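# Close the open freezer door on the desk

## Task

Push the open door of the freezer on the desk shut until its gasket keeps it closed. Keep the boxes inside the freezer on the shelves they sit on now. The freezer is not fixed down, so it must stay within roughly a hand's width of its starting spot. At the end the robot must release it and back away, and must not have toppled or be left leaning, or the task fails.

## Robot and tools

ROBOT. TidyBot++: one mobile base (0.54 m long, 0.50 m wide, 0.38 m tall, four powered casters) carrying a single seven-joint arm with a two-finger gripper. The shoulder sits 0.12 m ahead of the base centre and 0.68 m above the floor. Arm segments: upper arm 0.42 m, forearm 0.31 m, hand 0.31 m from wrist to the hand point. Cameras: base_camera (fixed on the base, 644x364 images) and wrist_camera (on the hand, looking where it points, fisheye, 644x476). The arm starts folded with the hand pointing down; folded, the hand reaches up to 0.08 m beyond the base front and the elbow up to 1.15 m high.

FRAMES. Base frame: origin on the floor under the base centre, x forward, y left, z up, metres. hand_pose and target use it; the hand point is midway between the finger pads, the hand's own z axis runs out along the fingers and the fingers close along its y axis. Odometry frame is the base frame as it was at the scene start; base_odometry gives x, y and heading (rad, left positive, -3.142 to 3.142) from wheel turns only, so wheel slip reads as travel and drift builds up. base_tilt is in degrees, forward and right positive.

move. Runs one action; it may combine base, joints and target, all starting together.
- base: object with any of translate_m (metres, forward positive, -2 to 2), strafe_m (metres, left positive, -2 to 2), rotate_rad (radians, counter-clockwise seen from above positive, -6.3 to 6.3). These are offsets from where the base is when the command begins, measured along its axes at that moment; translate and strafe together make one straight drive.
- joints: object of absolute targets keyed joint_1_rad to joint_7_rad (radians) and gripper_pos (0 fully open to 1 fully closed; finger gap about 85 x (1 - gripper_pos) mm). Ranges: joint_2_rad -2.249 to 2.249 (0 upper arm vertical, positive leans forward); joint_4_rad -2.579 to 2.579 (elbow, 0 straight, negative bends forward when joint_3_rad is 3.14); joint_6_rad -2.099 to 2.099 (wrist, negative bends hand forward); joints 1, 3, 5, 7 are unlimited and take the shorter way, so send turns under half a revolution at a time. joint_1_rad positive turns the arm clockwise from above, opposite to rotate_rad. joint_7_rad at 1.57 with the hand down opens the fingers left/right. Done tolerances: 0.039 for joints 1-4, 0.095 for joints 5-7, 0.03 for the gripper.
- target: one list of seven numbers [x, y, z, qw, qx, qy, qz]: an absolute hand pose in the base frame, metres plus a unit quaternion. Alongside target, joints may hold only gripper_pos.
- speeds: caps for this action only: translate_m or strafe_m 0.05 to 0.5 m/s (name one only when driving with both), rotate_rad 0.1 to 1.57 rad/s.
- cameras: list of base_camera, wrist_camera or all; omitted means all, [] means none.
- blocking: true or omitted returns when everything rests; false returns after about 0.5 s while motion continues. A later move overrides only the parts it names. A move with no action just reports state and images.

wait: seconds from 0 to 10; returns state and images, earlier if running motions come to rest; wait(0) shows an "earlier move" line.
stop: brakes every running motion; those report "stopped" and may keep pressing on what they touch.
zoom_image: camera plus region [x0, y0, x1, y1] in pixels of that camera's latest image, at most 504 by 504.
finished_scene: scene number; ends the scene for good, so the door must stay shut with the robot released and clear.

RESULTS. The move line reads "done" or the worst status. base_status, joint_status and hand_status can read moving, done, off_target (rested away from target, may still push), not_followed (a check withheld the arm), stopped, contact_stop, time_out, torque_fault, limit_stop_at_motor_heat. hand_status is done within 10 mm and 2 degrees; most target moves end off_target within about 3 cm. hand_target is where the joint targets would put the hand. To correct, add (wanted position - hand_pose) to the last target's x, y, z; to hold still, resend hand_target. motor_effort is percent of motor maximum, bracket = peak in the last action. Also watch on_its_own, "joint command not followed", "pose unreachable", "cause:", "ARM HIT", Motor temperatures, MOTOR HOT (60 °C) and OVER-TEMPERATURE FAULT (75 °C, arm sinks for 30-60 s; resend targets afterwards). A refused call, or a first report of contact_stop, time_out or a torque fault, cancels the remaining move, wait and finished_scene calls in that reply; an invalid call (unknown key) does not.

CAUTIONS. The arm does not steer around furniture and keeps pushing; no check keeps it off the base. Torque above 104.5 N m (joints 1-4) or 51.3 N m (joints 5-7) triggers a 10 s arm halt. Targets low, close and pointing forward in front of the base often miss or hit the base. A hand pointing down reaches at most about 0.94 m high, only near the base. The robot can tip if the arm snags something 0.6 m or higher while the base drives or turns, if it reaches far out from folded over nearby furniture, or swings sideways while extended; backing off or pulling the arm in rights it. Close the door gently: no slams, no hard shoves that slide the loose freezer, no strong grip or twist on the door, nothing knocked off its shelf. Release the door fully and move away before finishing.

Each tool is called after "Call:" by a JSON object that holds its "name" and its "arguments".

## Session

Call:
{"name": "move", "arguments": {"base": {"rotate_rad":-2.0}, "joints": {"joint_1_rad":0.0,"joint_2_rad":0.01,"joint_3_rad":3.13,"joint_4_rad":-2.575,"joint_5_rad":0.0,"joint_6_rad":1.0,"joint_7_rad":1.595,"gripper_pos":1}}}

Scene clock: 2.77 s.
Motor temperatures (°C): [34 35 38 36 41 38 40]
move: done
base_odometry: x=+0.000 y=+0.000 heading=-1.999
base_tilt: forward=-0.8 right=+0.3
base_status: done
joint_positions: joint_1_rad=+0.001 joint_2_rad=-0.008 joint_3_rad=+3.153 joint_4_rad=-2.544 joint_5_rad=-0.006 joint_6_rad=+0.917 joint_7_rad=+1.583 gripper_pos=+0.999
joint_status: all done
joint sent to its limit — joint_4_rad, lower limit.
motor_effort: joint_1_rad=-1(3) joint_2_rad=-14(15) joint_3_rad=-1(3) joint_4_rad=+15(16) joint_5_rad=+0(1) joint_6_rad=+8(9) joint_7_rad=-1(2)
hand_pose: x=+0.6057 y=-0.0061 z=+0.8291 quat_wxyz=(+0.009, +0.724, -0.003, +0.690) (m; base frame)
hand_target: x=+0.6024 y=+0.0069 z=+0.8349 quat_wxyz=(+0.004, +0.709, +0.013, +0.705) (m; base frame)
hand_status: not commanded
pictures: base_camera, wrist_camera
camera_calibration:
wrist_camera: T_world_to_cam=[[-0.0725171, -0.996946, 0.0289729, 0.00662379], [-0.101778, -0.0215007, -0.994575, 0.933479], [0.99216, -0.0750725, -0.0999084, -0.388201], [0, 0, 0, 1]] pos_world=[0.480646, -0.00246915, 0.889439]

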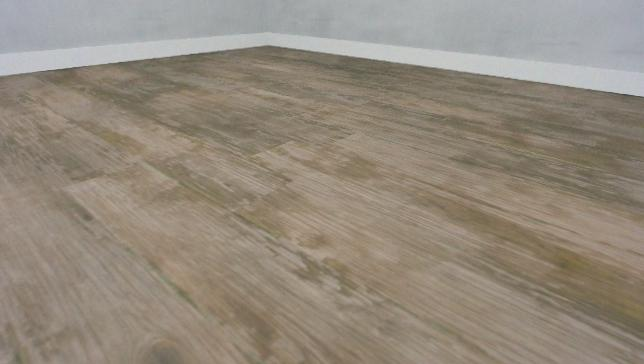

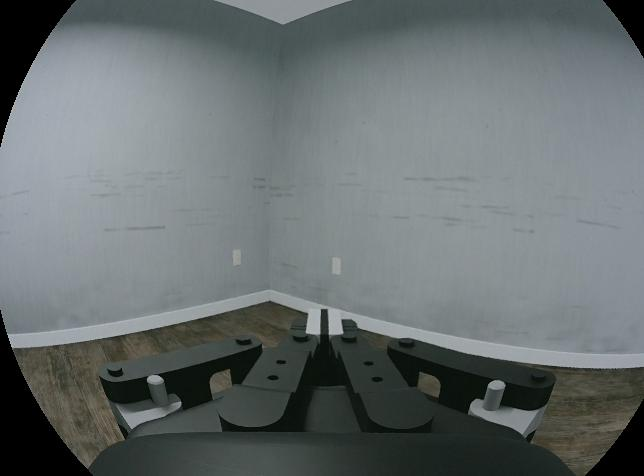

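Call:
{"name": "move", "arguments": {"base": {"rotate_rad":-1.9}}}

Scene clock: 7.07 s.
Motor temperatures (°C): [34 35 38 36 41 38 40]
move: done
base_odometry: x=+0.000 y=+0.000 heading=+2.384
base_tilt: forward=-0.8 right=+0.4
base_status: done
joint_positions: joint_1_rad=+0.001 joint_2_rad=-0.006 joint_3_rad=+3.146 joint_4_rad=-2.544 joint_5_rad=-0.006 joint_6_rad=+0.919 joint_7_rad=+1.583 gripper_pos=+0.999
joint_status: not commanded
motor_effort: joint_1_rad=-1(2) joint_2_rad=-14(16) joint_3_rad=-1(2) joint_4_rad=+14(15) joint_5_rad=+0(1) joint_6_rad=+8(9) joint_7_rad=+0(1)
hand_pose: x=+0.6059 y=-0.0029 z=+0.8288 quat_wxyz=(+0.007, +0.724, -0.001, +0.690) (m; base frame)
hand_target: x=+0.6024 y=+0.0069 z=+0.8349 quat_wxyz=(+0.004, +0.709, +0.013, +0.705) (m; base frame)
hand_status: not commanded
pictures: base_camera, wrist_camera
camera_calibration:
wrist_camera: T_world_to_cam=[[-0.0660833, -0.997392, 0.0290273, 0.00584387], [-0.101424, -0.0222259, -0.994595, 0.933133], [0.992646, -0.0686702, -0.0996909, -0.388668], [0, 0, 0, 1]] pos_world=[0.480838, -0.000121519, 0.889173]

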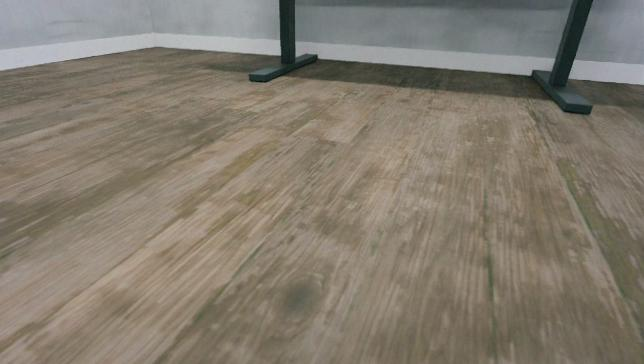

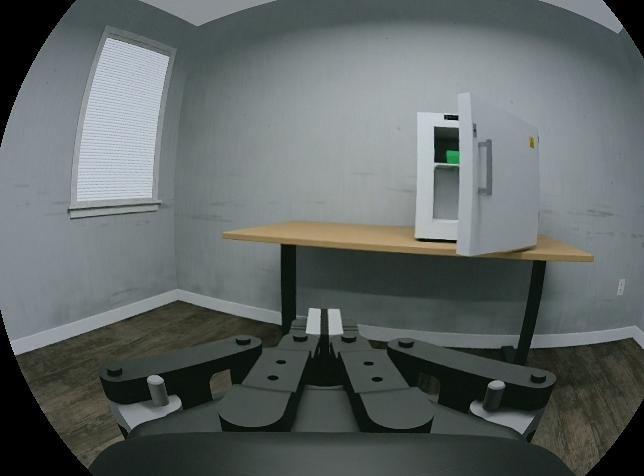

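Call:
{"name": "zoom_image", "arguments": {"camera": "wrist_camera", "region": [400, 80, 560, 270]}}

Scaled by 2.653.

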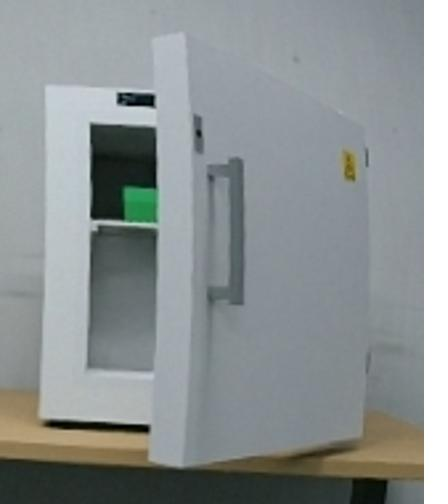

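Call:
{"name": "move", "arguments": {"base": {"translate_m":0.66,"strafe_m":-0.235,"rotate_rad":-0.3}}}

Scene clock: 14.50 s.
Motor temperatures (°C): [34 35 38 36 41 38 40]
move: done
base_odometry: x=-0.318 y=+0.624 heading=+2.084
base_tilt: forward=-0.8 right=+0.4
base_status: done
joint_positions: joint_1_rad=+0.001 joint_2_rad=+0.000 joint_3_rad=+3.142 joint_4_rad=-2.551 joint_5_rad=-0.006 joint_6_rad=+0.922 joint_7_rad=+1.583 gripper_pos=+0.999
joint_status: not commanded
motor_effort: joint_1_rad=-1(2) joint_2_rad=-13(16) joint_3_rad=-1(2) joint_4_rad=+14(16) joint_5_rad=+0(2) joint_6_rad=+8(9) joint_7_rad=+0(1)
hand_pose: x=+0.6049 y=-0.0009 z=+0.8236 quat_wxyz=(+0.005, +0.727, +0.001, +0.686) (m; base frame)
hand_target: x=+0.6024 y=+0.0069 z=+0.8349 quat_wxyz=(+0.004, +0.709, +0.013, +0.705) (m; base frame)
hand_status: not commanded
pictures: base_camera, wrist_camera
camera_calibration:
wrist_camera: T_world_to_cam=[[-0.0615916, -0.997661, 0.0296499, 0.00475886], [-0.110861, -0.0226844, -0.993577, 0.932752], [0.991926, -0.0644831, -0.109205, -0.379824], [0, 0, 0, 1]] pos_world=[0.480457, 0.00141443, 0.885141]

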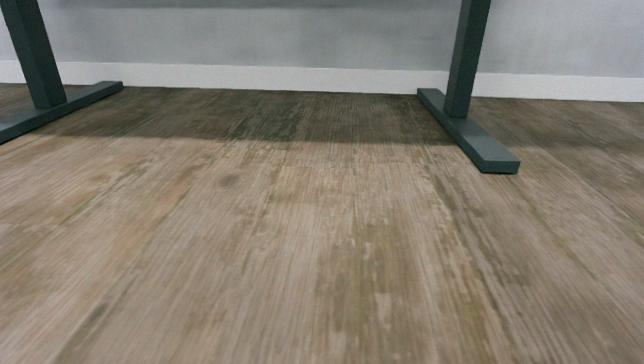

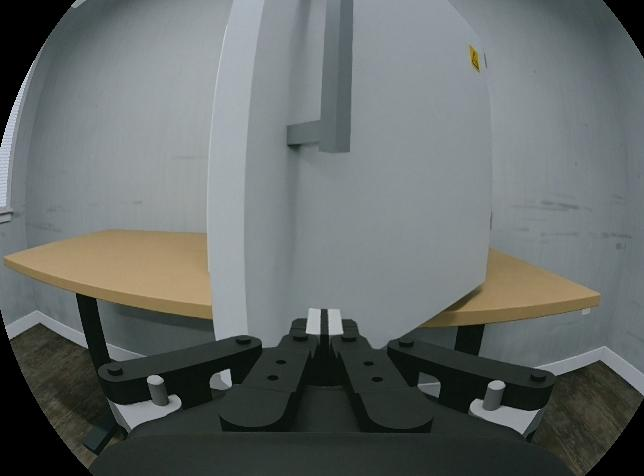

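Call:
{"name": "move", "arguments": {"base": {"translate_m":0.31,"strafe_m":0.06}, "speeds": {"translate_m":0.15}, "cameras": ["wrist_camera"]}}

Scene clock: 18.70 s.
Motor temperatures (°C): [34 35 38 36 41 38 40]
move: done
base_odometry: x=-0.523 y=+0.865 heading=+2.083
base_tilt: forward=-0.8 right=+0.4
base_status: done
joint_positions: joint_1_rad=+0.001 joint_2_rad=+0.003 joint_3_rad=+3.142 joint_4_rad=-2.553 joint_5_rad=-0.006 joint_6_rad=+0.923 joint_7_rad=+1.583 gripper_pos=+0.999
joint_status: not commanded
motor_effort: joint_1_rad=-1(2) joint_2_rad=-14(16) joint_3_rad=-1(2) joint_4_rad=+14(16) joint_5_rad=-1(1) joint_6_rad=+8(8) joint_7_rad=+0(1)
hand_pose: x=+0.6047 y=-0.0011 z=+0.8214 quat_wxyz=(+0.005, +0.729, +0.001, +0.685) (m; base frame)
hand_target: x=+0.6024 y=+0.0069 z=+0.8349 quat_wxyz=(+0.004, +0.709, +0.013, +0.705) (m; base frame)
hand_status: not commanded
pictures: wrist_camera
camera_calibration:
wrist_camera: T_world_to_cam=[[-0.0619797, -0.997631, 0.0298423, 0.0046563], [-0.115081, -0.0225572, -0.9931, 0.932711], [0.991421, -0.0649863, -0.11341, -0.376093], [0, 0, 0, 1]] pos_world=[0.480492, 0.00124372, 0.883483]

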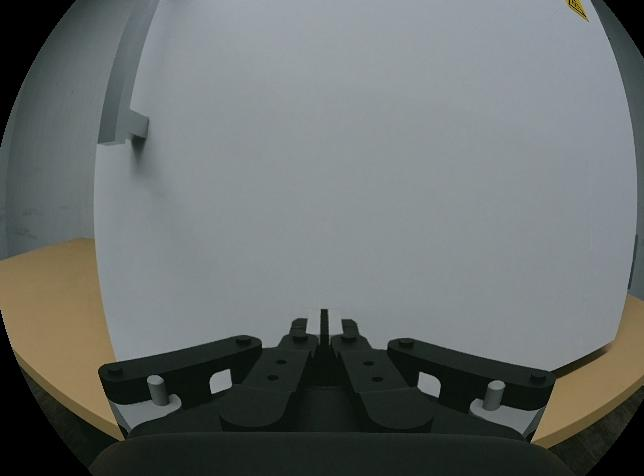

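Call:
{"name": "move", "arguments": {"base": {"translate_m":0.05,"strafe_m":0.05}, "speeds": {"translate_m":0.08}, "cameras": ["wrist_camera"]}}

Call:
{"name": "move", "arguments": {"base": {"translate_m":0.04}, "speeds": {"translate_m":0.06}, "cameras": ["wrist_camera"]}}

Scene clock: 20.73 s.
Motor temperatures (°C): [34 35 38 36 41 38 40]
move: done
base_odometry: x=-0.591 y=+0.885 heading=+2.083
base_tilt: forward=-0.8 right=+0.4
base_status: done
joint_positions: joint_1_rad=+0.001 joint_2_rad=+0.003 joint_3_rad=+3.142 joint_4_rad=-2.553 joint_5_rad=-0.006 joint_6_rad=+0.923 joint_7_rad=+1.583 gripper_pos=+0.999
joint_status: not commanded
motor_effort: joint_1_rad=-1(2) joint_2_rad=-14(15) joint_3_rad=-1(2) joint_4_rad=+14(16) joint_5_rad=-1(1) joint_6_rad=+8(9) joint_7_rad=-1(1)
hand_pose: x=+0.6046 y=-0.0011 z=+0.8213 quat_wxyz=(+0.005, +0.729, +0.001, +0.685) (m; base frame)
hand_target: x=+0.6024 y=+0.0069 z=+0.8349 quat_wxyz=(+0.004, +0.709, +0.013, +0.705) (m; base frame)
hand_status: not commanded
pictures: wrist_camera
camera_calibration:
wrist_camera: T_world_to_cam=[[-0.0619741, -0.997631, 0.0298575, 0.00464075], [-0.115304, -0.0225583, -0.993074, 0.932655], [0.991395, -0.0649875, -0.113633, -0.375845], [0, 0, 0, 1]] pos_world=[0.480437, 0.0012437, 0.883349]

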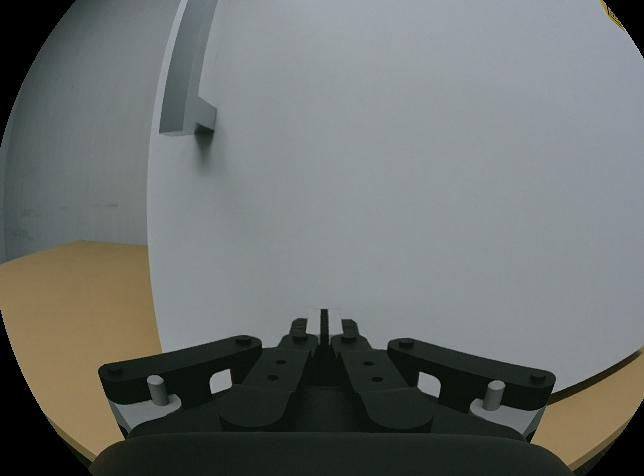

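Scene clock: 21.80 s.
Motor temperatures (°C): [33 35 38 36 41 38 40]
move: done
base_odometry: x=-0.610 y=+0.919 heading=+2.083
base_tilt: forward=-0.8 right=+0.4
base_status: done
joint_positions: joint_1_rad=+0.002 joint_2_rad=-0.044 joint_3_rad=+3.142 joint_4_rad=-2.613 joint_5_rad=-0.006 joint_6_rad=+0.943 joint_7_rad=+1.583 gripper_pos=+0.999
joint_status: not commanded
motor_effort: joint_1_rad=-3(4) joint_2_rad=-2(14) joint_3_rad=-2(3) joint_4_rad=+24(26) joint_5_rad=+2(2) joint_6_rad=+6(9) joint_7_rad=+0(1)
hand_pose: x=+0.5818 y=-0.0012 z=+0.8211 quat_wxyz=(+0.006, +0.726, +0.001, +0.688) (m; base frame)
hand_target: x=+0.6024 y=+0.0069 z=+0.8349 quat_wxyz=(+0.004, +0.709, +0.013, +0.705) (m; base frame)
hand_status: not commanded
pictures: wrist_camera
camera_calibration:
wrist_camera: T_world_to_cam=[[-0.0625602, -0.997605, 0.0294942, 0.00374675], [-0.107823, -0.0226234, -0.993913, 0.92615], [0.9922, -0.0653595, -0.106149, -0.359797], [0, 0, 0, 1]] pos_world=[0.457085, 0.00117426, 0.88221]

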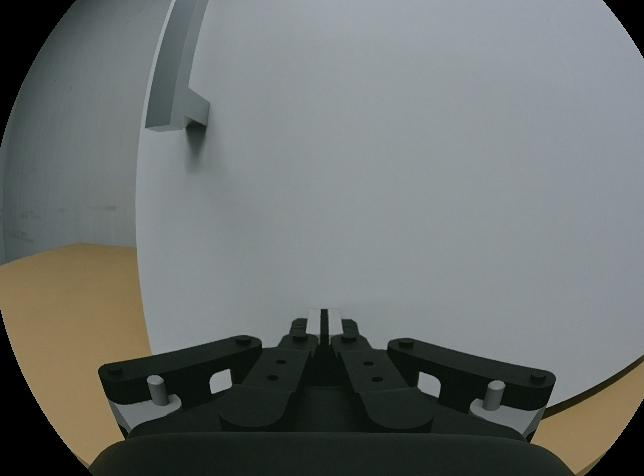

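Push slightly more, then retreat and view from the left.

Call:
{"name": "move", "arguments": {"base": {"translate_m":0.01}, "speeds": {"translate_m":0.06}, "cameras": ["wrist_camera"]}}

Call:
{"name": "move", "arguments": {"base": {"translate_m":-0.1}, "speeds": {"translate_m":0.2}, "cameras": ["wrist_camera"]}}

Call:
{"name": "move", "arguments": {"base": {"translate_m":-0.25,"strafe_m":0.5,"rotate_rad":-0.5}, "cameras": ["wrist_camera"]}}

Scene clock: 23.37 s.
Motor temperatures (°C): [33 35 38 36 41 38 40]
move: done
base_odometry: x=-0.615 y=+0.927 heading=+2.083
base_tilt: forward=-0.9 right=+0.4
base_status: done
joint_positions: joint_1_rad=+0.002 joint_2_rad=-0.062 joint_3_rad=+3.142 joint_4_rad=-2.636 joint_5_rad=-0.006 joint_6_rad=+0.952 joint_7_rad=+1.583 gripper_pos=+0.999
joint_status: not commanded
motor_effort: joint_1_rad=-2(4) joint_2_rad=+2(8) joint_3_rad=-2(3) joint_4_rad=+26(32) joint_5_rad=+1(3) joint_6_rad=+5(7) joint_7_rad=+1(1)
hand_pose: x=+0.5728 y=-0.0014 z=+0.8208 quat_wxyz=(+0.006, +0.725, +0.000, +0.689) (m; base frame)
hand_target: x=+0.6024 y=+0.0069 z=+0.8349 quat_wxyz=(+0.004, +0.709, +0.013, +0.705) (m; base frame)
hand_status: not commanded
pictures: wrist_camera
camera_calibration:
wrist_camera: T_world_to_cam=[[-0.0630745, -0.997578, 0.0293257, 0.00346161], [-0.104367, -0.0226299, -0.994281, 0.923252], [0.992537, -0.0657745, -0.102687, -0.35399], [0, 0, 0, 1]] pos_world=[0.447924, 0.00106278, 0.881521]

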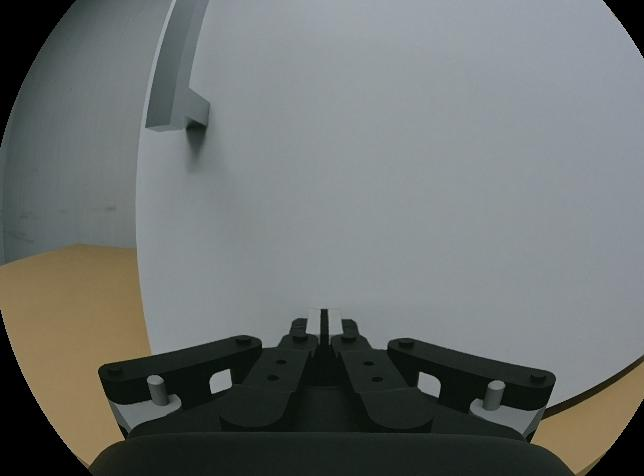

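Scene clock: 24.57 s.
Motor temperatures (°C): [33 35 38 36 41 38 40]
move: done
base_odometry: x=-0.566 y=+0.840 heading=+2.083
base_tilt: forward=-0.8 right=+0.4
base_status: done
joint_positions: joint_1_rad=+0.002 joint_2_rad=+0.005 joint_3_rad=+3.142 joint_4_rad=-2.574 joint_5_rad=-0.006 joint_6_rad=+0.953 joint_7_rad=+1.583 gripper_pos=+0.999
joint_status: not commanded
motor_effort: joint_1_rad=+0(3) joint_2_rad=-14(16) joint_3_rad=-1(2) joint_4_rad=+14(26) joint_5_rad=-1(1) joint_6_rad=+8(9) joint_7_rad=+0(2)
hand_pose: x=+0.5998 y=-0.0014 z=+0.8195 quat_wxyz=(+0.006, +0.726, +0.001, +0.687) (m; base frame)
hand_target: x=+0.6024 y=+0.0069 z=+0.8349 quat_wxyz=(+0.004, +0.709, +0.013, +0.705) (m; base frame)
hand_status: not commanded
pictures: wrist_camera
camera_calibration:
wrist_camera: T_world_to_cam=[[-0.0627766, -0.997588, 0.0296062, 0.00481385], [-0.108576, -0.0226621, -0.99383, 0.926886], [0.992104, -0.0656038, -0.106892, -0.377182], [0, 0, 0, 1]] pos_world=[0.475144, 0.00106284, 0.880706]

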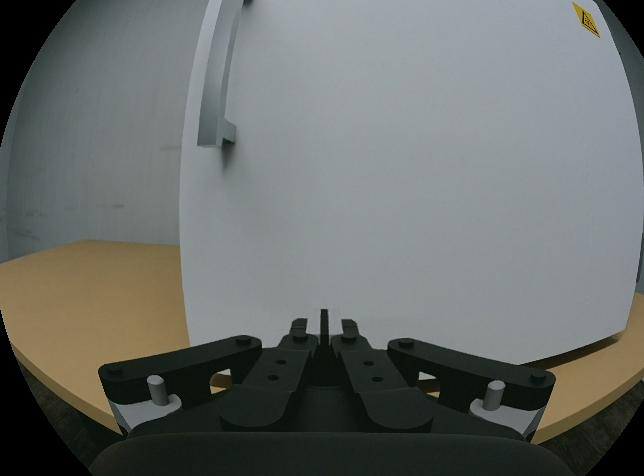

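Scene clock: 26.97 s.
Motor temperatures (°C): [33 35 38 36 41 38 40]
move: done
base_odometry: x=-0.880 y=+0.377 heading=+1.583
base_tilt: forward=-0.9 right=+0.4
base_status: done
joint_positions: joint_1_rad=+0.002 joint_2_rad=+0.002 joint_3_rad=+3.142 joint_4_rad=-2.574 joint_5_rad=-0.006 joint_6_rad=+0.953 joint_7_rad=+1.583 gripper_pos=+0.999
joint_status: not commanded
motor_effort: joint_1_rad=+0(3) joint_2_rad=-14(16) joint_3_rad=-1(3) joint_4_rad=+14(15) joint_5_rad=+0(1) joint_6_rad=+8(9) joint_7_rad=+0(1)
hand_pose: x=+0.5993 y=-0.0014 z=+0.8211 quat_wxyz=(+0.006, +0.725, +0.001, +0.689) (m; base frame)
hand_target: x=+0.6024 y=+0.0069 z=+0.8349 quat_wxyz=(+0.004, +0.709, +0.013, +0.705) (m; base frame)
hand_status: not commanded
pictures: wrist_camera
camera_calibration:
wrist_camera: T_world_to_cam=[[-0.0628772, -0.997588, 0.0293988, 0.00496709], [-0.105188, -0.0226689, -0.994194, 0.926731], [0.992463, -0.0656045, -0.103509, -0.37953], [0, 0, 0, 1]] pos_world=[0.474462, 0.00106421, 0.881919]

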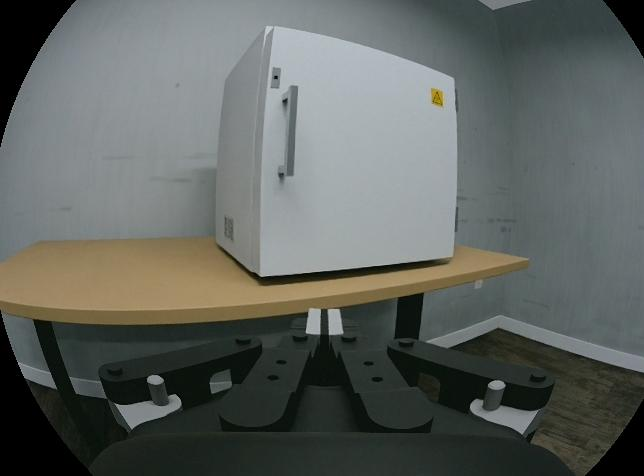

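Call:
{"name": "zoom_image", "arguments": {"camera": "wrist_camera", "region": [215, 20, 315, 120]}}

Scaled by 5.040.

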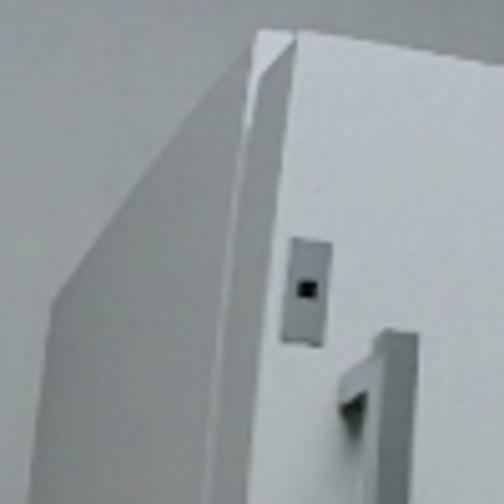

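Same closed appearance.

Call:
{"name": "finished_scene", "arguments": {"scene": 3}}

The scene is finished: the task was done.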